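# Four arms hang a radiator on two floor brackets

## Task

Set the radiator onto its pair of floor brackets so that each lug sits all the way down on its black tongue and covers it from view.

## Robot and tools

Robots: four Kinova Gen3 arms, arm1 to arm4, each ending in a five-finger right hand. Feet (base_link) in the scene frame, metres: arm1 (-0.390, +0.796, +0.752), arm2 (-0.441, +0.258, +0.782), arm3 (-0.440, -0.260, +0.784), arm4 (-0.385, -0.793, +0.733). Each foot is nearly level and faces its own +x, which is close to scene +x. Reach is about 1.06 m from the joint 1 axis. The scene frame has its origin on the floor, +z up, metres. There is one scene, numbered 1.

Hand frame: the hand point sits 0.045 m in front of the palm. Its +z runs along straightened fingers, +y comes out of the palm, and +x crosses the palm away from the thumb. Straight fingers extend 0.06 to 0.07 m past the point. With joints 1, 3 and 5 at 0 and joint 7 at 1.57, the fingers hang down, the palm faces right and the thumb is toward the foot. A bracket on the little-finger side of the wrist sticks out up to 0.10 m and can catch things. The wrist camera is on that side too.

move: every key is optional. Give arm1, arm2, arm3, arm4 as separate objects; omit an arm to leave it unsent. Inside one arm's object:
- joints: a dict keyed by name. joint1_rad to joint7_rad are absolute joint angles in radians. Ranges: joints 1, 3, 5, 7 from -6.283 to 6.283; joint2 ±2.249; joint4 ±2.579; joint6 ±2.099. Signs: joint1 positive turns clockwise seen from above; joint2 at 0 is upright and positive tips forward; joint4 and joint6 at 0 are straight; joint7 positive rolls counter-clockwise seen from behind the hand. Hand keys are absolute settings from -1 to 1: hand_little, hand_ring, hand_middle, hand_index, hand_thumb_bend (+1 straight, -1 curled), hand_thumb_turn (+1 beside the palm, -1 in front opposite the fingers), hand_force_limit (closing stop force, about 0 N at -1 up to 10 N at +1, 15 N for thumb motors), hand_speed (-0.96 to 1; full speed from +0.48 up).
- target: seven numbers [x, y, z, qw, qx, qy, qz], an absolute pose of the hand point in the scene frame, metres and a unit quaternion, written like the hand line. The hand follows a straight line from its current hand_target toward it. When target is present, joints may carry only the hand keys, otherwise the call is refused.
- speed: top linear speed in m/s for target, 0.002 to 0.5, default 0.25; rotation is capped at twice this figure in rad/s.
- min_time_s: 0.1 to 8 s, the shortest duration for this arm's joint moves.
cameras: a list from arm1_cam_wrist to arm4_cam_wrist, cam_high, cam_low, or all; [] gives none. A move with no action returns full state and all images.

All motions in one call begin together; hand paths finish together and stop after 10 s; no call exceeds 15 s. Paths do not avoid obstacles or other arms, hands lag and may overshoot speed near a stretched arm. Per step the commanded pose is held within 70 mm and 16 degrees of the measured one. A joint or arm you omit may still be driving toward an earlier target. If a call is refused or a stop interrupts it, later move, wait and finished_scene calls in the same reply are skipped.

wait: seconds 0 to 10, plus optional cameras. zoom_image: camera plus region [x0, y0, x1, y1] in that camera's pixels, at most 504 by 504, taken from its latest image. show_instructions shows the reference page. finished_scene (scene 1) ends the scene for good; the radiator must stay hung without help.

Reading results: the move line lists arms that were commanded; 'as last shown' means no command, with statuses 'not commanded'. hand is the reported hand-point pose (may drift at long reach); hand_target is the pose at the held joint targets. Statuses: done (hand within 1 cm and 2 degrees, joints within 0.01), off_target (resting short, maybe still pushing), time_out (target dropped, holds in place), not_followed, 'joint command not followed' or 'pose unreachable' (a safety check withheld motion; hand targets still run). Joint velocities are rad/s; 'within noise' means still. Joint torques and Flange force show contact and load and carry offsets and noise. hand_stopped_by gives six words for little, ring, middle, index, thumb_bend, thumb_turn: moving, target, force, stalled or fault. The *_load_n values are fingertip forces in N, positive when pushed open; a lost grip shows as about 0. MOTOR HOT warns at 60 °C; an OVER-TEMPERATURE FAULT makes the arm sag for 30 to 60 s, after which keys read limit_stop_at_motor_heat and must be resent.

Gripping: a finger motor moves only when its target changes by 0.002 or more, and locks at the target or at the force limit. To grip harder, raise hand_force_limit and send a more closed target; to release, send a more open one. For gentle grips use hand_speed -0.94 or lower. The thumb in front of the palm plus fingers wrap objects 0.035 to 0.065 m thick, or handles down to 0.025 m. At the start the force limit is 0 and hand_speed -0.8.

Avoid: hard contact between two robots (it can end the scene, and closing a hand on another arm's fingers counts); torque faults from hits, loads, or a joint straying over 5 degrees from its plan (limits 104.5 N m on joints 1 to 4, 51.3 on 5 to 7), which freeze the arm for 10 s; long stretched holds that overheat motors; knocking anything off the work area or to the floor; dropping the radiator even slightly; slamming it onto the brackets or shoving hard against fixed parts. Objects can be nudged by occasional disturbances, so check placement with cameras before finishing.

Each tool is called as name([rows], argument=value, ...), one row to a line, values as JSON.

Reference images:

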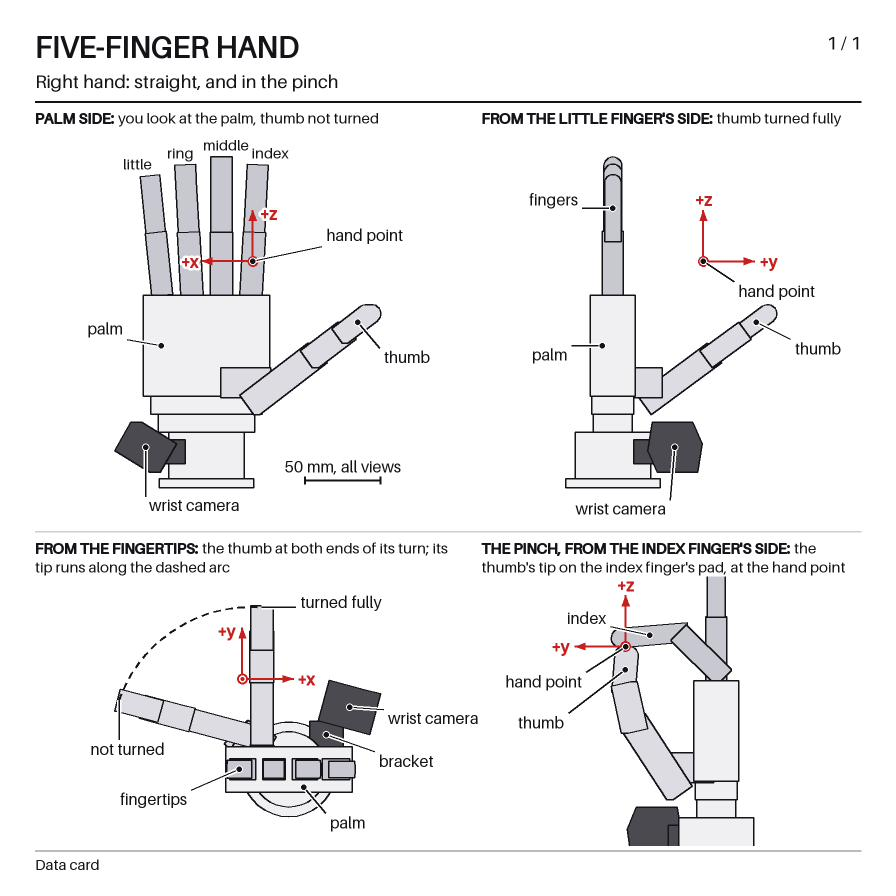

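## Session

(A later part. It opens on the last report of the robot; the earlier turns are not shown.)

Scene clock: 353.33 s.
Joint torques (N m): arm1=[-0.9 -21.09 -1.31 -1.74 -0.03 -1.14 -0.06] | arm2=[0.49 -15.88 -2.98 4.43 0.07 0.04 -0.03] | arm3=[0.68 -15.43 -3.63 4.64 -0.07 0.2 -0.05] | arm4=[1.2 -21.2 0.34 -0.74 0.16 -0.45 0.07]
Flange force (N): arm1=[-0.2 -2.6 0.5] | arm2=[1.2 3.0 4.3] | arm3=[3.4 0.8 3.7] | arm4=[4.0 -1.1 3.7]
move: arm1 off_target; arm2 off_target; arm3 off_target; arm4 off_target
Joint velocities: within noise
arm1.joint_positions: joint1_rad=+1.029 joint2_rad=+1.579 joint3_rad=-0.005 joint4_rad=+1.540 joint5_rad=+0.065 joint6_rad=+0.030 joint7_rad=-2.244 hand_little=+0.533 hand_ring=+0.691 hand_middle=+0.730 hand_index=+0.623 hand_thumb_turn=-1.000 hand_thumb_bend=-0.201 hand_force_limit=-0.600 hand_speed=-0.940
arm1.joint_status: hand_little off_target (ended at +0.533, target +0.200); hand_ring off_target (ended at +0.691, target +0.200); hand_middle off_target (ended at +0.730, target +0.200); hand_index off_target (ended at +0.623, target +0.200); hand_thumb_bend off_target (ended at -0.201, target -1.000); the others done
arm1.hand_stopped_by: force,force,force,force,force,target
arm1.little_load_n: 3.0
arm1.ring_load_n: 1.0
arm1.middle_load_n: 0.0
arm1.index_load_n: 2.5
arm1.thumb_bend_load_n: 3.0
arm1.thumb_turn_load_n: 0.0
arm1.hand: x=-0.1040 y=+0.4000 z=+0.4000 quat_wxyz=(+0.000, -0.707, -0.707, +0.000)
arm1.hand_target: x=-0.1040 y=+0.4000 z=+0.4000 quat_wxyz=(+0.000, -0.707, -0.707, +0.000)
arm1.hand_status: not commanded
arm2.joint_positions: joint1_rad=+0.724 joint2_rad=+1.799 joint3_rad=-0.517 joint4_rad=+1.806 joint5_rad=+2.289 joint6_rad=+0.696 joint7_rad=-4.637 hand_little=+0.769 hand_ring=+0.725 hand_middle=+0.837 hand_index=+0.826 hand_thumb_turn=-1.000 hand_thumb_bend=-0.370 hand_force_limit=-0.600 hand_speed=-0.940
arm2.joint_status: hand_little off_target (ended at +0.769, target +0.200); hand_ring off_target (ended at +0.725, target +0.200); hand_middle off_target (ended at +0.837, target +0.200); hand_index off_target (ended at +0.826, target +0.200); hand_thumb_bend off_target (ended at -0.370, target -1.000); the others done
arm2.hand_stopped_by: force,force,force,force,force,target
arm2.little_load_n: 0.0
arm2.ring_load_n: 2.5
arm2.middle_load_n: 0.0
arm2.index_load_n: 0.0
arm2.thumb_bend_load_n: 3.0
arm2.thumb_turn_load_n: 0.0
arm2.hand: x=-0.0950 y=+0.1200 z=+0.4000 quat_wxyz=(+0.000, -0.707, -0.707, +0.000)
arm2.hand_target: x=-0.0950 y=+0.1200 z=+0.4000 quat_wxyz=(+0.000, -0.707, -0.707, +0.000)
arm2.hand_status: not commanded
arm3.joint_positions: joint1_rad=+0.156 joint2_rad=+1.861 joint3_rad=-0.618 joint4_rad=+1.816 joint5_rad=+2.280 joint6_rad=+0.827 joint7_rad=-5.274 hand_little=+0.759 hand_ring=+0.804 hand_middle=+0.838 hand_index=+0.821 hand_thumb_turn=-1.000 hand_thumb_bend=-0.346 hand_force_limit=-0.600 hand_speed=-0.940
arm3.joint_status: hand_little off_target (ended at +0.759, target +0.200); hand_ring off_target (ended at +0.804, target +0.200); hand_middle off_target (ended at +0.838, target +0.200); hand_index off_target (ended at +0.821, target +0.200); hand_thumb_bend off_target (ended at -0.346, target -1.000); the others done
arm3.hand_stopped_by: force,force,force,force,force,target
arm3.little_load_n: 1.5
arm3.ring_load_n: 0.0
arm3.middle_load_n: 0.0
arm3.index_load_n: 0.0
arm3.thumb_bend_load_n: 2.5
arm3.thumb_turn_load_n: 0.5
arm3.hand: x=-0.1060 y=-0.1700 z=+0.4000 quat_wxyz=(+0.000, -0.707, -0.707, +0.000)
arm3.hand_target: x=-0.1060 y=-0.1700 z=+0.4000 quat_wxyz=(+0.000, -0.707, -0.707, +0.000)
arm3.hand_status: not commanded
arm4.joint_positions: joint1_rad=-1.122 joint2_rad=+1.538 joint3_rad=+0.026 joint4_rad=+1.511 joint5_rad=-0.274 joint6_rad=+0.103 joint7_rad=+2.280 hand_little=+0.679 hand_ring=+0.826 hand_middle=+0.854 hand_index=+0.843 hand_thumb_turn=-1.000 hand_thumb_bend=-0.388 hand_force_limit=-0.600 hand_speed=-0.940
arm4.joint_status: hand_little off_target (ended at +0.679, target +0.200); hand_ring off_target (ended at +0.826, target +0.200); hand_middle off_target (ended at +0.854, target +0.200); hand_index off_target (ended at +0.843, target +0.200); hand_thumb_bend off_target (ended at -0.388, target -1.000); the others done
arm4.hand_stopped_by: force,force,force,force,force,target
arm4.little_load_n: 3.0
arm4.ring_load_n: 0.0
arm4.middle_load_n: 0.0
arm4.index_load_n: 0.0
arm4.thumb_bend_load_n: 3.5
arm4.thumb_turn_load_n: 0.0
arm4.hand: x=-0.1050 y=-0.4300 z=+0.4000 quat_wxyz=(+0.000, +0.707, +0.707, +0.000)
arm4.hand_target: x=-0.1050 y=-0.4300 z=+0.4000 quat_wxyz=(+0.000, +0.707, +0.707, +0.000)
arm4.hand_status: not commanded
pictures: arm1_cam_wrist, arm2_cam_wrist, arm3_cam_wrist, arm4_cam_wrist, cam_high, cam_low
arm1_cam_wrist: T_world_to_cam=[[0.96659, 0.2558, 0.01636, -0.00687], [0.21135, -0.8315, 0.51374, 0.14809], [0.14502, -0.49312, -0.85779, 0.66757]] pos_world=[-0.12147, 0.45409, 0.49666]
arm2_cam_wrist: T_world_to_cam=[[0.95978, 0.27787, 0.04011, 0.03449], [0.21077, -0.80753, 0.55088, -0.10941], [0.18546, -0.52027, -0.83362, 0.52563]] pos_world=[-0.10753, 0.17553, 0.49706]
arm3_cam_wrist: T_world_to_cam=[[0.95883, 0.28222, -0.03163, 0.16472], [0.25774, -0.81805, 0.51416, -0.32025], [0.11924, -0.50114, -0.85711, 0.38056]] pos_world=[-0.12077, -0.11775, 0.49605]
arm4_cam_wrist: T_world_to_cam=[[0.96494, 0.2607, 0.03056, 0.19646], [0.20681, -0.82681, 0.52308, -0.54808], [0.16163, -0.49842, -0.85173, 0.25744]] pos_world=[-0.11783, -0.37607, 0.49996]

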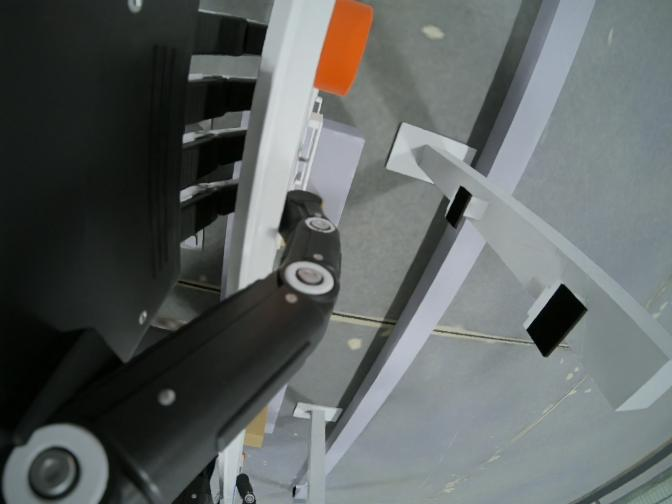

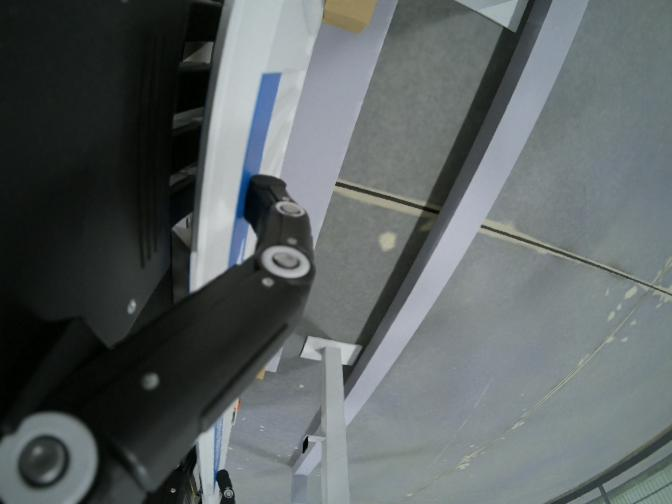

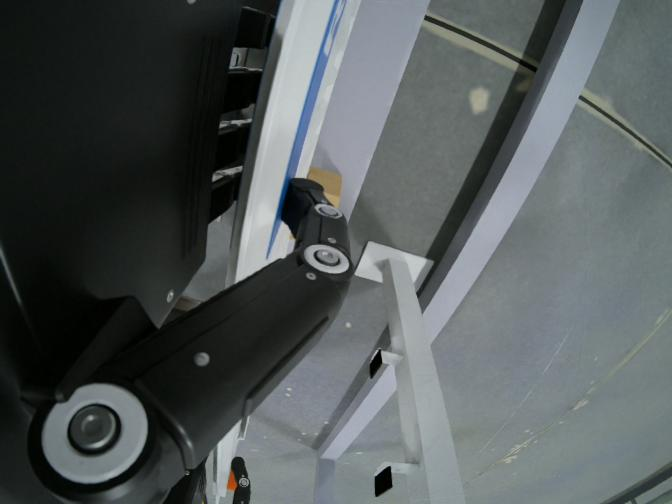

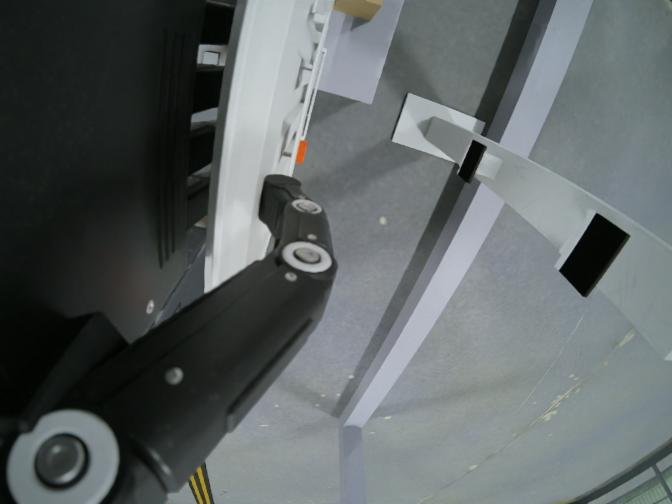

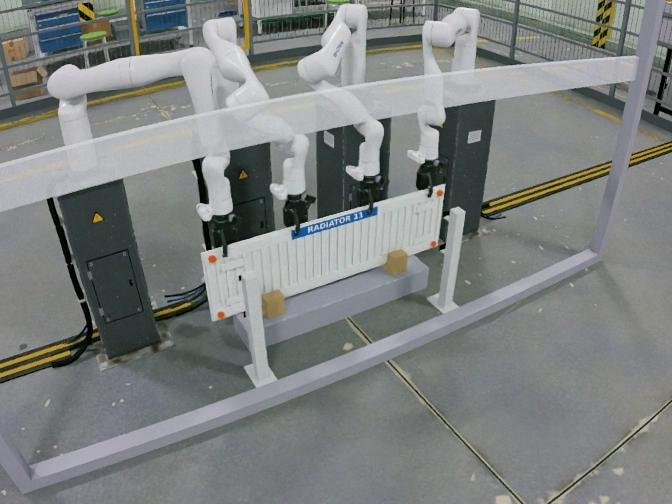

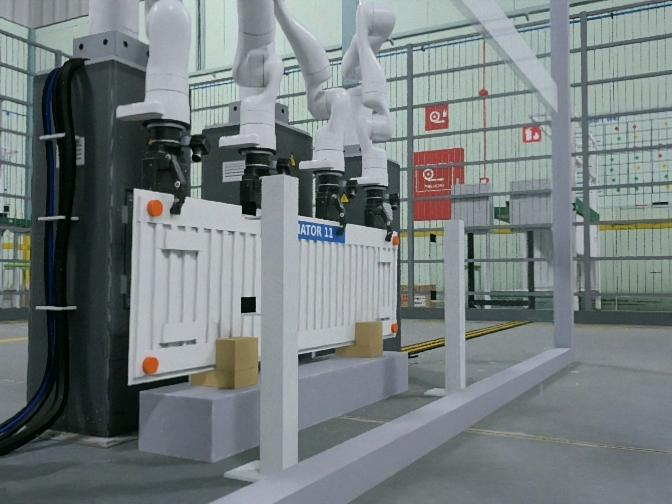

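move(arm1={"joints": {"hand_index": 0.84, "hand_middle": 0.84, "hand_ring": 0.82, "hand_little": 0.80, "hand_speed": -0.9}}, arm2={"joints": {"hand_index": 0.84, "hand_middle": 0.84, "hand_ring": 0.82, "hand_little": 0.80, "hand_speed": -0.9}}, arm3={"joints": {"hand_index": 0.84, "hand_middle": 0.84, "hand_ring": 0.82, "hand_little": 0.80, "hand_speed": -0.9}}, arm4={"joints": {"hand_index": 0.84, "hand_middle": 0.84, "hand_ring": 0.82, "hand_little": 0.80, "hand_speed": -0.9}}, cameras=["arm1_cam_wrist"])

move(arm1={"joints": {"hand_thumb_bend": -0.98, "hand_speed": -0.94, "hand_force_limit": -0.5}}, arm2={"joints": {"hand_thumb_bend": -0.98, "hand_speed": -0.94, "hand_force_limit": -0.5}}, arm3={"joints": {"hand_thumb_bend": -0.98, "hand_speed": -0.94, "hand_force_limit": -0.5}}, arm4={"joints": {"hand_thumb_bend": -0.98, "hand_speed": -0.94, "hand_force_limit": -0.5}}, cameras=["all"])

Scene clock: 362.10 s.
Joint torques (N m): arm1=[0.26 -18.99 0.79 0.15 0.11 -0.02 0.04] | arm2=[0.48 -15.25 -2.67 4.63 -0.08 -0.01 0.01] | arm3=[0.59 -15.27 -3.51 4.38 -0.02 0.07 0.07] | arm4=[1.42 -20.98 0.72 -1.07 0.26 -0.71 0.2]
Flange force (N): arm1=[-0.8 1.3 0.0] | arm2=[1.1 3.4 3.4] | arm3=[3.2 -0.1 2.4] | arm4=[3.9 -2.0 2.4]
move: arm1 done; arm2 done; arm3 done; arm4 done
Joint velocities: within noise
arm1.joint_positions: joint1_rad=+1.029 joint2_rad=+1.579 joint3_rad=-0.005 joint4_rad=+1.540 joint5_rad=+0.065 joint6_rad=+0.030 joint7_rad=-2.244 hand_little=+0.800 hand_ring=+0.820 hand_middle=+0.840 hand_index=+0.840 hand_thumb_turn=-1.000 hand_thumb_bend=-0.202 hand_force_limit=-0.600 hand_speed=-0.900
arm1.joint_status: all done
arm1.hand_stopped_by: target,target,target,target,force,target
arm1.little_load_n: 0.0
arm1.ring_load_n: 0.0
arm1.middle_load_n: 0.0
arm1.index_load_n: 0.0
arm1.thumb_bend_load_n: 0.5
arm1.thumb_turn_load_n: 0.0
arm1.hand: x=-0.1040 y=+0.4000 z=+0.4000 quat_wxyz=(+0.000, -0.707, -0.707, +0.000)
arm1.hand_target: x=-0.1040 y=+0.4000 z=+0.4000 quat_wxyz=(+0.000, -0.707, -0.707, +0.000)
arm1.hand_status: not commanded
arm2.joint_positions: joint1_rad=+0.724 joint2_rad=+1.799 joint3_rad=-0.517 joint4_rad=+1.806 joint5_rad=+2.289 joint6_rad=+0.696 joint7_rad=-4.637 hand_little=+0.800 hand_ring=+0.820 hand_middle=+0.840 hand_index=+0.840 hand_thumb_turn=-1.000 hand_thumb_bend=-0.370 hand_force_limit=-0.600 hand_speed=-0.900
arm2.joint_status: all done
arm2.hand_stopped_by: target,target,target,target,force,target
arm2.little_load_n: 0.0
arm2.ring_load_n: -0.5
arm2.middle_load_n: 0.0
arm2.index_load_n: 0.0
arm2.thumb_bend_load_n: 1.0
arm2.thumb_turn_load_n: 0.0
arm2.hand: x=-0.0950 y=+0.1200 z=+0.4000 quat_wxyz=(+0.000, -0.707, -0.707, +0.000)
arm2.hand_target: x=-0.0950 y=+0.1200 z=+0.4000 quat_wxyz=(+0.000, -0.707, -0.707, +0.000)
arm2.hand_status: not commanded
arm3.joint_positions: joint1_rad=+0.156 joint2_rad=+1.861 joint3_rad=-0.618 joint4_rad=+1.816 joint5_rad=+2.280 joint6_rad=+0.827 joint7_rad=-5.274 hand_little=+0.800 hand_ring=+0.820 hand_middle=+0.840 hand_index=+0.840 hand_thumb_turn=-1.000 hand_thumb_bend=-0.347 hand_force_limit=-0.600 hand_speed=-0.900
arm3.joint_status: all done
arm3.hand_stopped_by: target,target,target,target,force,target
arm3.little_load_n: 0.0
arm3.ring_load_n: 0.0
arm3.middle_load_n: 0.5
arm3.index_load_n: 0.0
arm3.thumb_bend_load_n: 0.0
arm3.thumb_turn_load_n: 0.0
arm3.hand: x=-0.1060 y=-0.1700 z=+0.4000 quat_wxyz=(+0.000, -0.707, -0.707, +0.000)
arm3.hand_target: x=-0.1060 y=-0.1700 z=+0.4000 quat_wxyz=(+0.000, -0.707, -0.707, +0.000)
arm3.hand_status: not commanded
arm4.joint_positions: joint1_rad=-1.122 joint2_rad=+1.538 joint3_rad=+0.026 joint4_rad=+1.511 joint5_rad=-0.274 joint6_rad=+0.103 joint7_rad=+2.280 hand_little=+0.800 hand_ring=+0.820 hand_middle=+0.840 hand_index=+0.840 hand_thumb_turn=-1.000 hand_thumb_bend=-0.388 hand_force_limit=-0.600 hand_speed=-0.900
arm4.joint_status: all done
arm4.hand_stopped_by: target,target,force,target,force,target
arm4.little_load_n: 0.0
arm4.ring_load_n: 1.5
arm4.middle_load_n: 2.0
arm4.index_load_n: 0.0
arm4.thumb_bend_load_n: 1.5
arm4.thumb_turn_load_n: 0.0
arm4.hand: x=-0.1050 y=-0.4300 z=+0.4000 quat_wxyz=(+0.000, +0.707, +0.707, +0.000)
arm4.hand_target: x=-0.1050 y=-0.4300 z=+0.4000 quat_wxyz=(+0.000, +0.707, +0.707, +0.000)
arm4.hand_status: not commanded
arm1_cam_wrist: T_world_to_cam=[[0.9666, 0.25578, 0.01634, -0.00685], [0.21134, -0.83146, 0.51381, 0.14803], [0.14501, -0.4932, -0.85775, 0.66758]] pos_world=[-0.12147, 0.45409, 0.49666]

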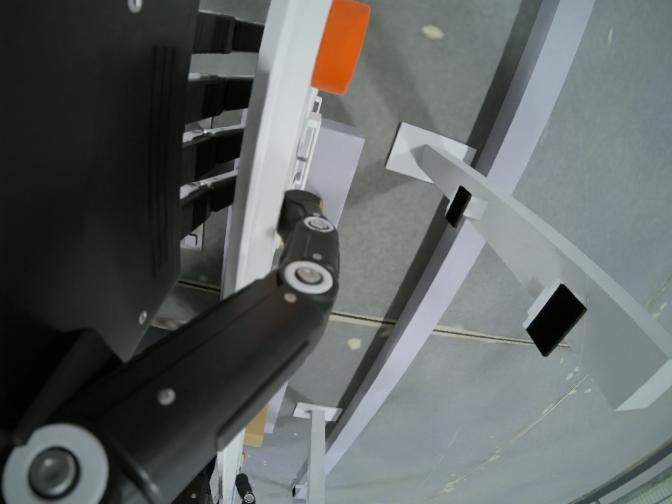

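Scene clock: 363.10 s.
Joint torques (N m): arm1=[1.52 -18.7 2.55 1.29 0.05 0.53 -0.03] | arm2=[0.44 -15.58 -2.98 4.29 0.14 -0.02 0] | arm3=[0.92 -16.38 -3.57 3.35 0.38 0.57 0.03] | arm4=[3.1 -20.99 3.22 -2.25 0.46 -1.67 0.19]
Flange force (N): arm1=[-1.0 4.7 2.0] | arm2=[1.1 3.0 3.3] | arm3=[3.5 -1.2 2.1] | arm4=[3.7 -6.5 -0.3]
move: arm1 off_target; arm2 off_target; arm3 off_target; arm4 off_target
Joint velocities: within noise
arm1.joint_positions: joint1_rad=+1.029 joint2_rad=+1.579 joint3_rad=-0.005 joint4_rad=+1.540 joint5_rad=+0.065 joint6_rad=+0.030 joint7_rad=-2.244 hand_little=+0.800 hand_ring=+0.820 hand_middle=+0.840 hand_index=+0.840 hand_thumb_turn=-1.000 hand_thumb_bend=-0.254 hand_force_limit=-0.500 hand_speed=-0.940
arm1.joint_status: hand_thumb_bend off_target (ended at -0.254, target -0.980); the others done
arm1.hand_stopped_by: target,target,target,target,force,target
arm1.little_load_n: 0.0
arm1.ring_load_n: 0.0
arm1.middle_load_n: 0.0
arm1.index_load_n: 0.0
arm1.thumb_bend_load_n: 3.5
arm1.thumb_turn_load_n: 0.0
arm1.hand: x=-0.1040 y=+0.4000 z=+0.4000 quat_wxyz=(+0.000, -0.707, -0.707, +0.000)
arm1.hand_target: x=-0.1040 y=+0.4000 z=+0.4000 quat_wxyz=(+0.000, -0.707, -0.707, +0.000)
arm1.hand_status: not commanded
arm2.joint_positions: joint1_rad=+0.724 joint2_rad=+1.799 joint3_rad=-0.517 joint4_rad=+1.806 joint5_rad=+2.289 joint6_rad=+0.696 joint7_rad=-4.637 hand_little=+0.800 hand_ring=+0.820 hand_middle=+0.840 hand_index=+0.840 hand_thumb_turn=-1.000 hand_thumb_bend=-0.414 hand_force_limit=-0.500 hand_speed=-0.940
arm2.joint_status: hand_thumb_bend off_target (ended at -0.414, target -0.980); the others done
arm2.hand_stopped_by: target,target,target,target,force,target
arm2.little_load_n: 0.0
arm2.ring_load_n: 0.0
arm2.middle_load_n: 3.0
arm2.index_load_n: 0.5
arm2.thumb_bend_load_n: 3.5
arm2.thumb_turn_load_n: 0.5
arm2.hand: x=-0.0950 y=+0.1200 z=+0.4000 quat_wxyz=(+0.000, -0.707, -0.707, +0.000)
arm2.hand_target: x=-0.0950 y=+0.1200 z=+0.4000 quat_wxyz=(+0.000, -0.707, -0.707, +0.000)
arm2.hand_status: not commanded
arm3.joint_positions: joint1_rad=+0.156 joint2_rad=+1.861 joint3_rad=-0.618 joint4_rad=+1.816 joint5_rad=+2.280 joint6_rad=+0.827 joint7_rad=-5.274 hand_little=+0.800 hand_ring=+0.820 hand_middle=+0.840 hand_index=+0.840 hand_thumb_turn=-1.000 hand_thumb_bend=-0.387 hand_force_limit=-0.500 hand_speed=-0.940
arm3.joint_status: hand_thumb_bend off_target (ended at -0.387, target -0.980); the others done
arm3.hand_stopped_by: target,target,target,target,force,target
arm3.little_load_n: 0.0
arm3.ring_load_n: 1.5
arm3.middle_load_n: 2.5
arm3.index_load_n: 0.0
arm3.thumb_bend_load_n: 3.5
arm3.thumb_turn_load_n: 0.0
arm3.hand: x=-0.1060 y=-0.1700 z=+0.4000 quat_wxyz=(+0.000, -0.707, -0.707, +0.000)
arm3.hand_target: x=-0.1060 y=-0.1700 z=+0.4000 quat_wxyz=(+0.000, -0.707, -0.707, +0.000)
arm3.hand_status: not commanded
arm4.joint_positions: joint1_rad=-1.122 joint2_rad=+1.538 joint3_rad=+0.025 joint4_rad=+1.511 joint5_rad=-0.274 joint6_rad=+0.103 joint7_rad=+2.280 hand_little=+0.800 hand_ring=+0.820 hand_middle=+0.841 hand_index=+0.840 hand_thumb_turn=-1.000 hand_thumb_bend=-0.422 hand_force_limit=-0.500 hand_speed=-0.940
arm4.joint_status: hand_thumb_bend off_target (ended at -0.422, target -0.980); the others done
arm4.hand_stopped_by: target,target,force,target,force,target
arm4.little_load_n: -0.5
arm4.ring_load_n: 3.5
arm4.middle_load_n: 5.0
arm4.index_load_n: 2.0
arm4.thumb_bend_load_n: 3.0
arm4.thumb_turn_load_n: 0.5
arm4.hand: x=-0.1050 y=-0.4300 z=+0.4000 quat_wxyz=(+0.000, +0.707, +0.707, +0.000)
arm4.hand_target: x=-0.1050 y=-0.4300 z=+0.4000 quat_wxyz=(+0.000, +0.707, +0.707, +0.000)
arm4.hand_status: not commanded
pictures: arm1_cam_wrist, arm2_cam_wrist, arm3_cam_wrist, arm4_cam_wrist, cam_high, cam_low
arm1_cam_wrist: T_world_to_cam=[[0.96659, 0.2558, 0.01636, -0.00687], [0.21135, -0.8315, 0.51374, 0.14809], [0.14502, -0.49312, -0.85779, 0.66757]] pos_world=[-0.12147, 0.45409, 0.49666]
arm2_cam_wrist: T_world_to_cam=[[0.95978, 0.27787, 0.04011, 0.03449], [0.21077, -0.80753, 0.55088, -0.10941], [0.18546, -0.52027, -0.83362, 0.52563]] pos_world=[-0.10753, 0.17553, 0.49706]
arm3_cam_wrist: T_world_to_cam=[[0.95881, 0.28225, -0.03176, 0.16488], [0.25784, -0.81804, 0.51414, -0.3202], [0.11914, -0.50115, -0.85712, 0.38057]] pos_world=[-0.12087, -0.11775, 0.49605]
arm4_cam_wrist: T_world_to_cam=[[0.96494, 0.26067, 0.03057, 0.19645], [0.20679, -0.82682, 0.52308, -0.54809], [0.16163, -0.49842, -0.85173, 0.25744]] pos_world=[-0.11783, -0.37607, 0.49996]

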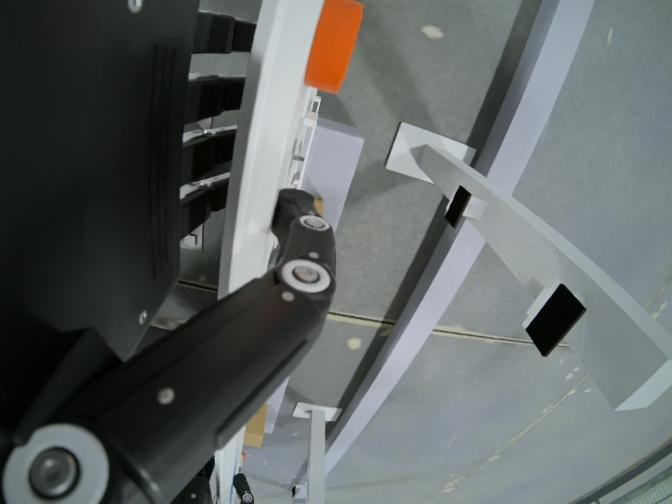

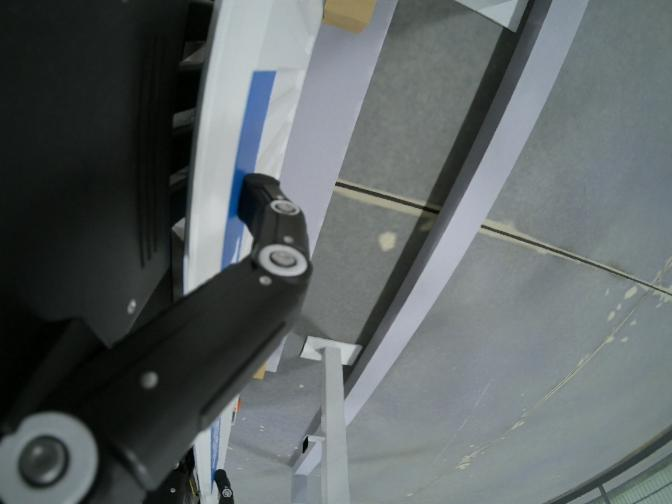

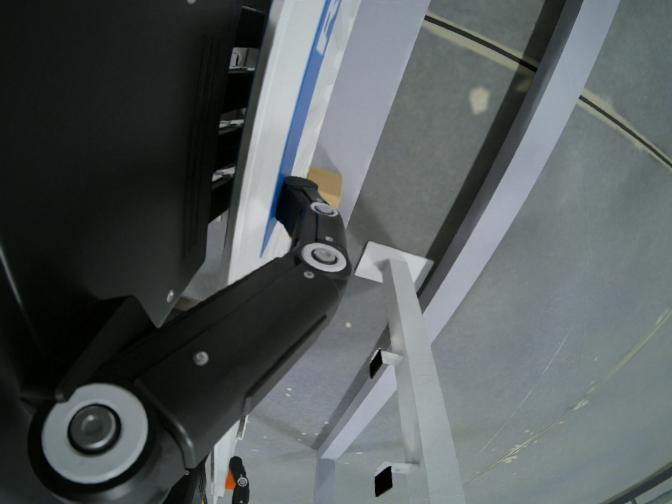

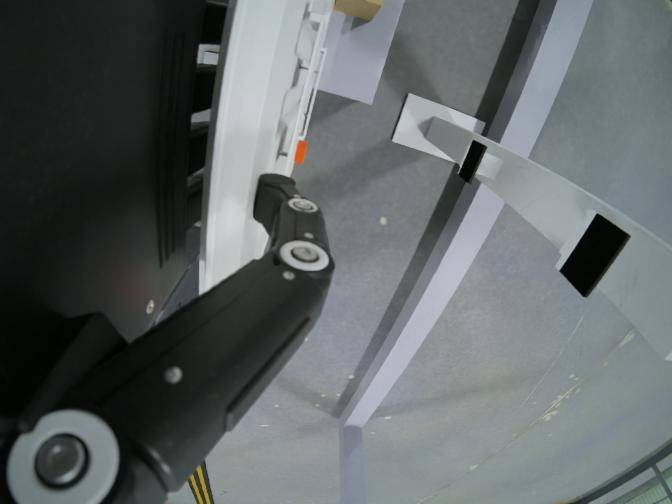

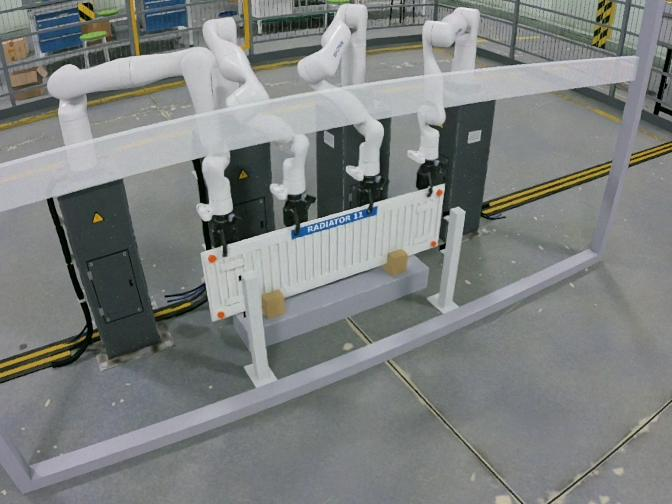

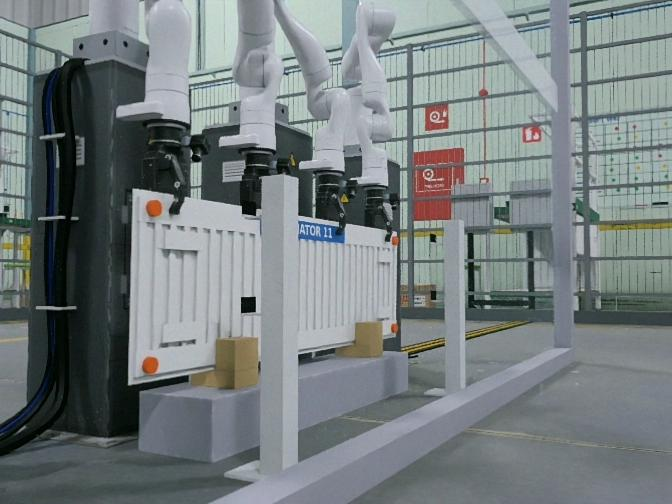

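move(arm1={"joints": {"hand_thumb_bend": -0.96, "hand_speed": -0.94, "hand_force_limit": -0.1}}, cameras=["arm1_cam_wrist", "cam_low"])

zoom_image(camera="cam_low", region=[110, 160, 410, 410])

Scene clock: 369.40 s.
Joint torques (N m): arm1=[2.68 -18.33 4.13 2.43 0.05 1.09 -0.1] | arm2=[0.13 -16.04 -3.64 3.75 0.52 -0.16 0.06] | arm3=[1.07 -17.19 -3.6 2.55 0.64 0.75 0.05] | arm4=[3.52 -21.02 3.74 -2.34 0.49 -1.81 0.19]
Flange force (N): arm1=[-1.3 7.9 3.8] | arm2=[0.9 1.4 2.7] | arm3=[3.6 -2.9 1.5] | arm4=[4.1 -7.4 -0.5]
move: arm1 off_target
Joint velocities: within noise
arm1.joint_positions: joint1_rad=+1.029 joint2_rad=+1.579 joint3_rad=-0.005 joint4_rad=+1.540 joint5_rad=+0.065 joint6_rad=+0.030 joint7_rad=-2.244 hand_little=+0.800 hand_ring=+0.820 hand_middle=+0.840 hand_index=+0.840 hand_thumb_turn=-1.000 hand_thumb_bend=-0.278 hand_force_limit=-0.100 hand_speed=-0.940
arm1.joint_status: hand_thumb_bend off_target (ended at -0.278, target -0.960); the others done
arm1.hand_stopped_by: target,target,target,target,force,target
arm1.little_load_n: 0.0
arm1.ring_load_n: 0.0
arm1.middle_load_n: 0.0
arm1.index_load_n: 0.0
arm1.thumb_bend_load_n: 6.5
arm1.thumb_turn_load_n: 0.5
arm1.hand: x=-0.1040 y=+0.4000 z=+0.4000 quat_wxyz=(+0.000, -0.707, -0.707, +0.000)
arm1.hand_target: x=-0.1040 y=+0.4000 z=+0.4000 quat_wxyz=(+0.000, -0.707, -0.707, +0.000)
arm1.hand_status: not commanded
arm2, arm3, arm4: as last shown
arm2.middle_load_n: 3.5
arm2.index_load_n: 1.0
arm2.thumb_bend_load_n: 2.5
arm3.middle_load_n: 3.0
arm3.thumb_bend_load_n: 2.5
arm4.joint_positions: joint1_rad=-1.122 joint2_rad=+1.538 joint3_rad=+0.026 joint4_rad=+1.511 joint5_rad=-0.274 joint6_rad=+0.103 joint7_rad=+2.280 hand_little=+0.800 hand_ring=+0.820 hand_middle=+0.841 hand_index=+0.840 hand_thumb_turn=-1.000 hand_thumb_bend=-0.422 hand_force_limit=-0.500 hand_speed=-0.940
arm4.little_load_n: 0.0
arm4.ring_load_n: 4.0
arm4.middle_load_n: 5.5
arm4.thumb_bend_load_n: 2.5
arm1_cam_wrist: T_world_to_cam=[[0.96659, 0.2558, 0.01636, -0.00687], [0.21135, -0.8315, 0.51374, 0.14809], [0.14502, -0.49312, -0.85779, 0.66757]] pos_world=[-0.12147, 0.45409, 0.49666]

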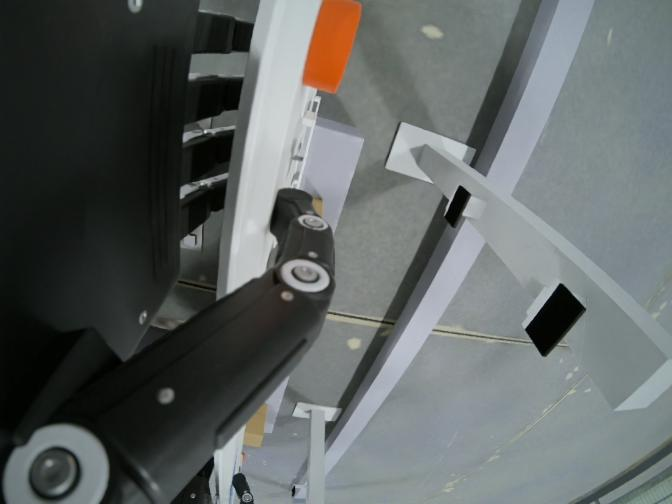

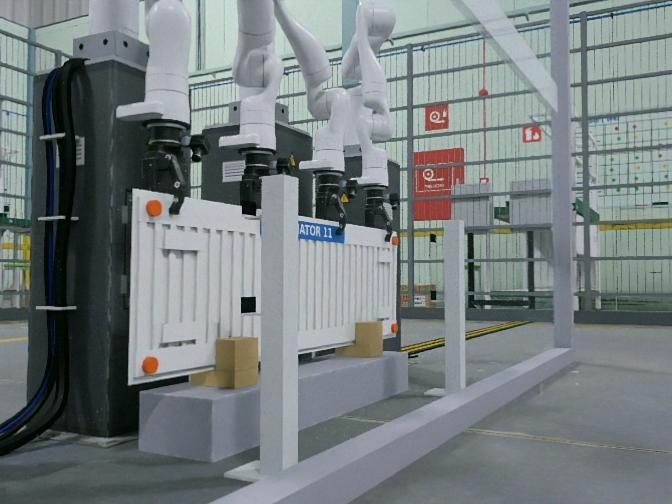

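Scaled by 1.680.

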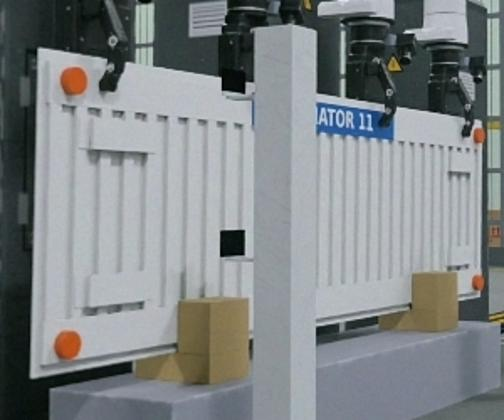

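move(arm1={"target": [-0.098, 0.40, 0.40, 0, 0.7071, 0.7071, 0], "speed": 0.02}, cameras=["arm1_cam_wrist"])

move(arm1={"joints": {"hand_thumb_bend": -0.98, "hand_speed": -0.94, "hand_force_limit": -0.4}}, cameras=["arm1_cam_wrist"])

Scene clock: 377.03 s.
Joint torques (N m): arm1=[0.16 -19.07 0.63 0.01 0.11 -0.04 0.05] | arm2=[0.52 -15.13 -2.63 4.73 -0.1 -0.03 -0.01] | arm3=[0.68 -15.32 -3.48 4.41 -0.05 0.19 0.02] | arm4=[2.61 -20.97 2.56 -1.58 0.37 -1.24 0.16]
Flange force (N): arm1=[-0.8 1.0 -0.2] | arm2=[1.0 3.8 3.5] | arm3=[3.4 0.3 2.7] | arm4=[4.2 -4.9 1.2]
move: arm1 done
Joint velocities: within noise
arm1.joint_positions: joint1_rad=+1.017 joint2_rad=+1.579 joint3_rad=-0.006 joint4_rad=+1.530 joint5_rad=+0.060 joint6_rad=+0.041 joint7_rad=-2.250 hand_little=+0.800 hand_ring=+0.820 hand_middle=+0.840 hand_index=+0.840 hand_thumb_turn=-1.000 hand_thumb_bend=-0.280 hand_force_limit=-0.100 hand_speed=-0.940
arm1.joint_status: not commanded
arm1.hand_stopped_by: target,target,target,target,force,target
arm1.little_load_n: 0.0
arm1.ring_load_n: 0.0
arm1.middle_load_n: 0.0
arm1.index_load_n: 0.0
arm1.thumb_bend_load_n: 0.0
arm1.thumb_turn_load_n: 0.0
arm1.hand: x=-0.0980 y=+0.4000 z=+0.4000 quat_wxyz=(+0.000, -0.707, -0.707, +0.000)
arm1.hand_target: x=-0.0980 y=+0.4000 z=+0.4000 quat_wxyz=(+0.000, -0.707, -0.707, +0.000)
arm1.hand_status: done (0.000 m and 0.0 deg from the pose sent, 0.006 m and 0.0 deg at the start)
arm2, arm3, arm4: as last shown
arm2.middle_load_n: 3.0
arm2.index_load_n: 0.5
arm2.thumb_bend_load_n: 3.5
arm3.ring_load_n: 1.0
arm3.middle_load_n: 2.0
arm3.thumb_bend_load_n: 4.0
arm3.thumb_turn_load_n: 0.5
arm4.ring_load_n: 3.5
arm4.middle_load_n: 4.5
arm4.index_load_n: 1.5
arm4.thumb_bend_load_n: 3.5
arm1_cam_wrist: T_world_to_cam=[[0.96663, 0.25566, 0.01631, -0.01257], [0.21125, -0.8315, 0.51379, 0.14678], [0.14491, -0.4932, -0.85776, 0.66671]] pos_world=[-0.11547, 0.45409, 0.49666]

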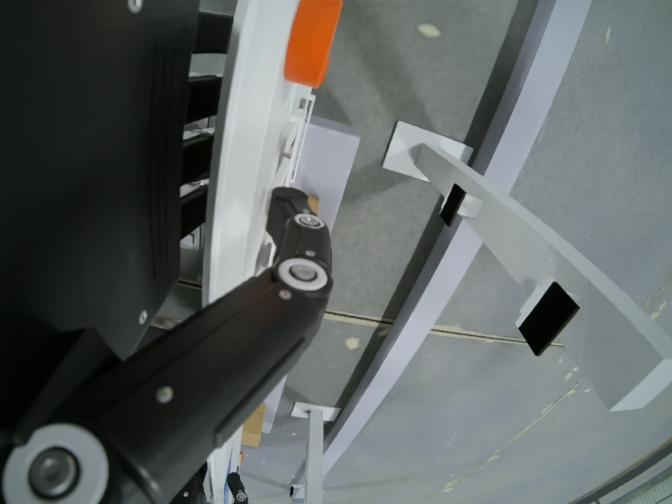

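Scene clock: 378.57 s.
Joint torques (N m): arm1=[1.59 -18.3 2.66 1.81 0.08 0.85 -0.01] | arm2=[0.34 -15.69 -3.18 4.13 0.22 -0.05 0.03] | arm3=[1.01 -16.79 -3.58 3.19 0.5 0.67 0.02] | arm4=[3.11 -21.04 3.22 -2.08 0.42 -1.59 0.21]
Flange force (N): arm1=[-1.6 5.3 2.3] | arm2=[1.0 2.4 3.1] | arm3=[3.8 -1.5 2.5] | arm4=[4.0 -6.4 0.2]
move: arm1 off_target
Joint velocities: within noise
arm1.joint_positions: joint1_rad=+1.017 joint2_rad=+1.579 joint3_rad=-0.006 joint4_rad=+1.530 joint5_rad=+0.060 joint6_rad=+0.041 joint7_rad=-2.250 hand_little=+0.800 hand_ring=+0.820 hand_middle=+0.840 hand_index=+0.840 hand_thumb_turn=-1.000 hand_thumb_bend=-0.378 hand_force_limit=-0.400 hand_speed=-0.940
arm1.joint_status: hand_thumb_bend off_target (ended at -0.378, target -0.980); the others done
arm1.hand_stopped_by: target,target,target,target,force,target
arm1.little_load_n: 0.0
arm1.ring_load_n: 0.0
arm1.middle_load_n: 0.0
arm1.index_load_n: 0.0
arm1.thumb_bend_load_n: 4.5
arm1.thumb_turn_load_n: 1.0
arm1.hand: x=-0.0979 y=+0.4000 z=+0.4000 quat_wxyz=(+0.000, -0.707, -0.707, +0.000)
arm1.hand_target: x=-0.0980 y=+0.4000 z=+0.4000 quat_wxyz=(+0.000, -0.707, -0.707, +0.000)
arm1.hand_status: not commanded
arm2, arm3, arm4: as last shown
arm3.ring_load_n: 1.5
arm3.middle_load_n: 2.5
arm3.thumb_bend_load_n: 3.0
arm3.thumb_turn_load_n: 0.0
arm4.middle_load_n: 5.0
arm4.index_load_n: 2.0
arm4.thumb_bend_load_n: 3.0
arm1_cam_wrist: T_world_to_cam=[[0.96662, 0.25571, 0.01639, -0.01273], [0.21125, -0.83149, 0.51381, 0.14675], [0.14501, -0.4932, -0.85775, 0.66669]] pos_world=[-0.11537, 0.45409, 0.49666]

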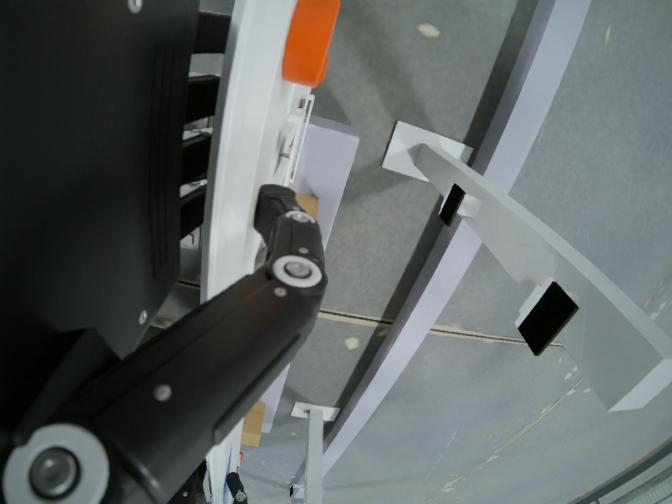

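move(arm1={"joints": {"hand_index": 0.5, "hand_middle": 0.5, "hand_ring": 0.5, "hand_little": 0.5, "hand_speed": -0.94, "hand_force_limit": -0.6}}, arm2={"joints": {"hand_index": 0.5, "hand_middle": 0.5, "hand_ring": 0.5, "hand_little": 0.5, "hand_speed": -0.94, "hand_force_limit": -0.6}}, arm3={"joints": {"hand_index": 0.5, "hand_middle": 0.5, "hand_ring": 0.5, "hand_little": 0.5, "hand_speed": -0.94, "hand_force_limit": -0.6}}, arm4={"joints": {"hand_index": 0.5, "hand_middle": 0.5, "hand_ring": 0.5, "hand_little": 0.5, "hand_speed": -0.94, "hand_force_limit": -0.6}}, cameras=["all"])

Scene clock: 385.00 s.
Joint torques (N m): arm1=[0.22 -19.89 0.22 0 0 -0.22 -0.08] | arm2=[0.15 -16.17 -4.11 4.12 0.45 -0.37 -0.04] | arm3=[0.78 -16.05 -3.7 4.37 0.12 0.35 -0.02] | arm4=[2.9 -21.63 2.86 -1.79 0.34 -1.41 0.13]
Flange force (N): arm1=[-1.4 1.2 1.8] | arm2=[0.5 1.6 4.1] | arm3=[3.6 0.2 4.3] | arm4=[4.4 -5.4 2.2]
move: arm1 off_target; arm2 off_target; arm3 off_target; arm4 off_target
Joint velocities: within noise
arm1.joint_positions: joint1_rad=+1.018 joint2_rad=+1.579 joint3_rad=-0.006 joint4_rad=+1.530 joint5_rad=+0.060 joint6_rad=+0.041 joint7_rad=-2.250 hand_little=+0.666 hand_ring=+0.799 hand_middle=+0.824 hand_index=+0.734 hand_thumb_turn=-1.000 hand_thumb_bend=-0.377 hand_force_limit=-0.600 hand_speed=-0.940
arm1.joint_status: hand_little off_target (ended at +0.666, target +0.500); hand_ring off_target (ended at +0.799, target +0.500); hand_middle off_target (ended at +0.824, target +0.500); hand_index off_target (ended at +0.734, target +0.500); the others done
arm1.hand_stopped_by: force,force,force,force,force,target
arm1.little_load_n: 3.0
arm1.ring_load_n: 1.5
arm1.middle_load_n: 1.5
arm1.index_load_n: 2.5
arm1.thumb_bend_load_n: 6.5
arm1.thumb_turn_load_n: 1.0
arm1.hand: x=-0.0980 y=+0.4000 z=+0.4000 quat_wxyz=(+0.000, -0.707, -0.707, +0.000)
arm1.hand_target: x=-0.0980 y=+0.4000 z=+0.4000 quat_wxyz=(+0.000, -0.707, -0.707, +0.000)
arm1.hand_status: not commanded
arm2.joint_positions: joint1_rad=+0.724 joint2_rad=+1.799 joint3_rad=-0.517 joint4_rad=+1.806 joint5_rad=+2.289 joint6_rad=+0.696 joint7_rad=-4.637 hand_little=+0.779 hand_ring=+0.742 hand_middle=+0.840 hand_index=+0.830 hand_thumb_turn=-1.000 hand_thumb_bend=-0.413 hand_force_limit=-0.600 hand_speed=-0.940
arm2.joint_status: hand_little off_target (ended at +0.779, target +0.500); hand_ring off_target (ended at +0.742, target +0.500); hand_middle off_target (ended at +0.840, target +0.500); hand_index off_target (ended at +0.830, target +0.500); the others done
arm2.hand_stopped_by: force,force,force,force,force,target
arm2.little_load_n: 2.5
arm2.ring_load_n: 2.5
arm2.middle_load_n: 1.5
arm2.index_load_n: 2.0
arm2.thumb_bend_load_n: 4.5
arm2.thumb_turn_load_n: 1.0
arm2.hand: x=-0.0950 y=+0.1200 z=+0.4000 quat_wxyz=(+0.000, -0.707, -0.707, +0.000)
arm2.hand_target: x=-0.0950 y=+0.1200 z=+0.4000 quat_wxyz=(+0.000, -0.707, -0.707, +0.000)
arm2.hand_status: not commanded
arm3.joint_positions: joint1_rad=+0.156 joint2_rad=+1.861 joint3_rad=-0.618 joint4_rad=+1.816 joint5_rad=+2.280 joint6_rad=+0.827 joint7_rad=-5.274 hand_little=+0.779 hand_ring=+0.816 hand_middle=+0.840 hand_index=+0.825 hand_thumb_turn=-1.000 hand_thumb_bend=-0.386 hand_force_limit=-0.600 hand_speed=-0.940
arm3.joint_status: hand_little off_target (ended at +0.779, target +0.500); hand_ring off_target (ended at +0.816, target +0.500); hand_middle off_target (ended at +0.840, target +0.500); hand_index off_target (ended at +0.825, target +0.500); the others done
arm3.hand_stopped_by: force,force,force,force,force,target
arm3.little_load_n: 2.0
arm3.ring_load_n: 1.5
arm3.middle_load_n: 1.0
arm3.index_load_n: 3.0
arm3.thumb_bend_load_n: 5.5
arm3.thumb_turn_load_n: 0.5
arm3.hand: x=-0.1060 y=-0.1700 z=+0.4000 quat_wxyz=(+0.000, -0.707, -0.707, +0.000)
arm3.hand_target: x=-0.1060 y=-0.1700 z=+0.4000 quat_wxyz=(+0.000, -0.707, -0.707, +0.000)
arm3.hand_status: not commanded
arm4.joint_positions: joint1_rad=-1.122 joint2_rad=+1.538 joint3_rad=+0.026 joint4_rad=+1.511 joint5_rad=-0.274 joint6_rad=+0.103 joint7_rad=+2.280 hand_little=+0.700 hand_ring=+0.820 hand_middle=+0.841 hand_index=+0.835 hand_thumb_turn=-1.000 hand_thumb_bend=-0.421 hand_force_limit=-0.600 hand_speed=-0.940
arm4.joint_status: hand_little off_target (ended at +0.700, target +0.500); hand_ring off_target (ended at +0.820, target +0.500); hand_middle off_target (ended at +0.841, target +0.500); hand_index off_target (ended at +0.835, target +0.500); the others done
arm4.hand_stopped_by: force,force,force,force,force,target
arm4.little_load_n: 2.5
arm4.ring_load_n: 3.0
arm4.middle_load_n: 4.0
arm4.index_load_n: 2.0
arm4.thumb_bend_load_n: 4.0
arm4.thumb_turn_load_n: 0.5
arm4.hand: x=-0.1050 y=-0.4300 z=+0.4000 quat_wxyz=(+0.000, +0.707, +0.707, +0.000)
arm4.hand_target: x=-0.1050 y=-0.4300 z=+0.4000 quat_wxyz=(+0.000, +0.707, +0.707, +0.000)
arm4.hand_status: not commanded
pictures: arm1_cam_wrist, arm2_cam_wrist, arm3_cam_wrist, arm4_cam_wrist, cam_high, cam_low
arm1_cam_wrist: T_world_to_cam=[[0.96663, 0.25566, 0.01631, -0.01257], [0.21125, -0.8315, 0.51379, 0.14678], [0.14491, -0.4932, -0.85776, 0.66671]] pos_world=[-0.11547, 0.45409, 0.49666]
arm2_cam_wrist: T_world_to_cam=[[0.95978, 0.27787, 0.04011, 0.03449], [0.21077, -0.80753, 0.55088, -0.10941], [0.18546, -0.52027, -0.83362, 0.52563]] pos_world=[-0.10753, 0.17553, 0.49706]
arm3_cam_wrist: T_world_to_cam=[[0.95884, 0.28217, -0.03171, 0.16485], [0.25775, -0.81806, 0.51414, -0.32021], [0.11914, -0.50115, -0.85712, 0.38057]] pos_world=[-0.12087, -0.11775, 0.49605]
arm4_cam_wrist: T_world_to_cam=[[0.96494, 0.2607, 0.03056, 0.19646], [0.20681, -0.82681, 0.52308, -0.54808], [0.16163, -0.49842, -0.85173, 0.25744]] pos_world=[-0.11783, -0.37607, 0.49996]

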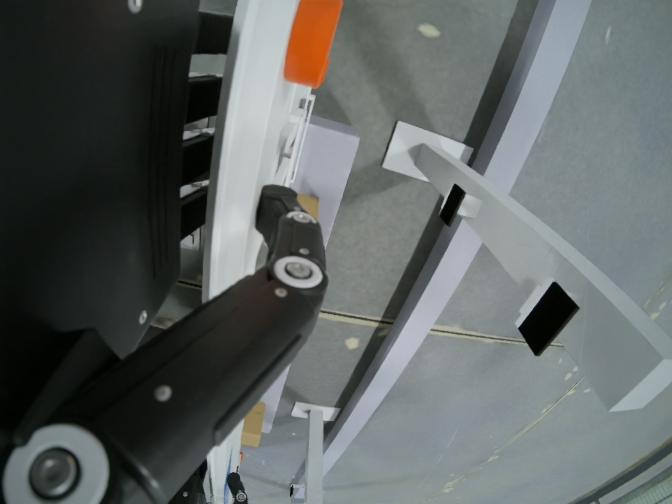

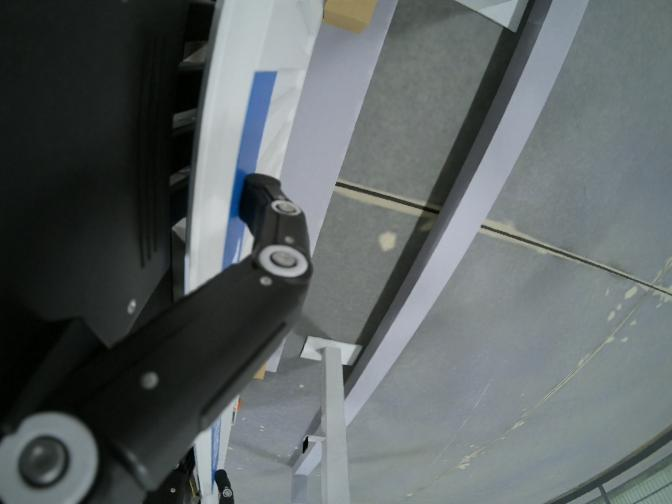

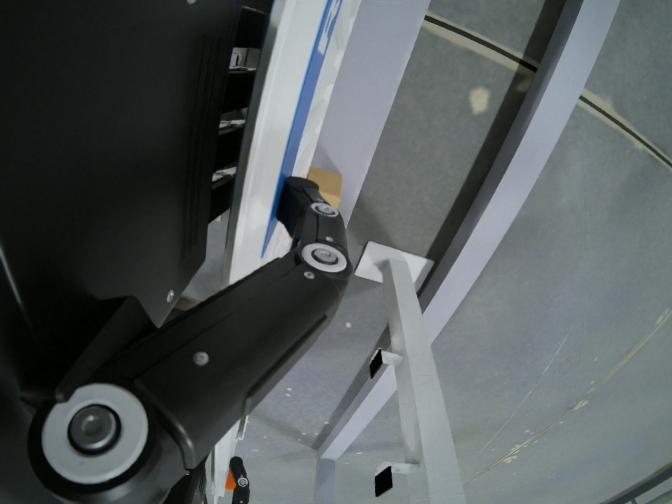

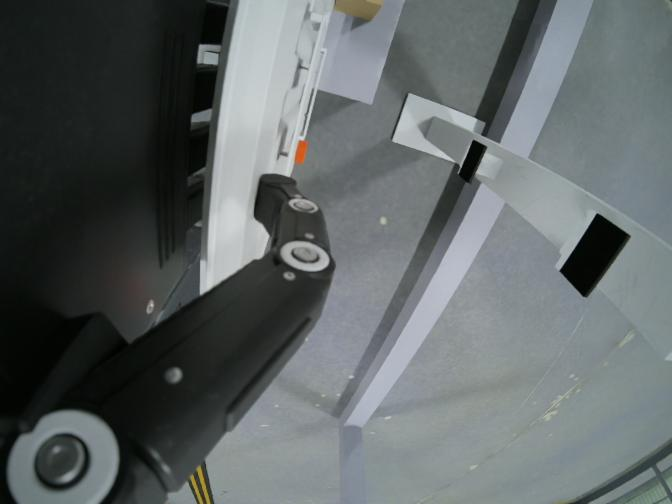

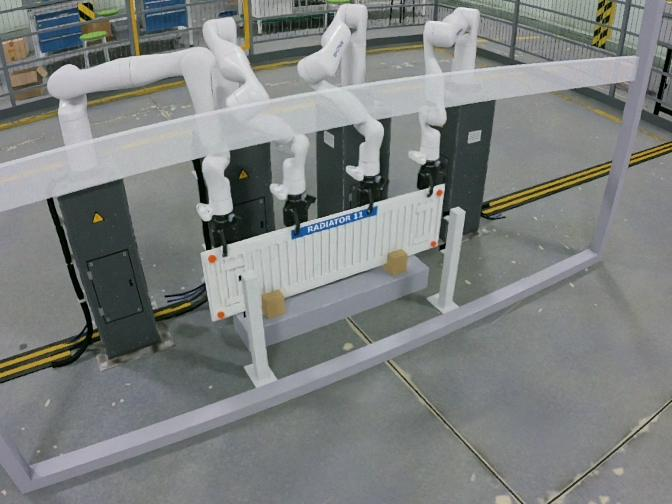

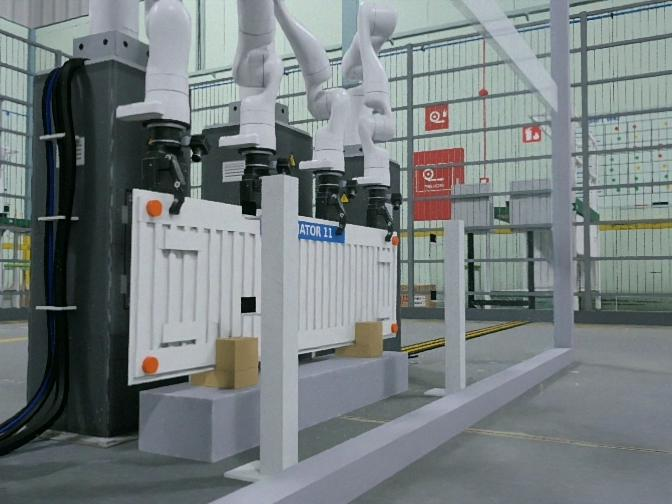

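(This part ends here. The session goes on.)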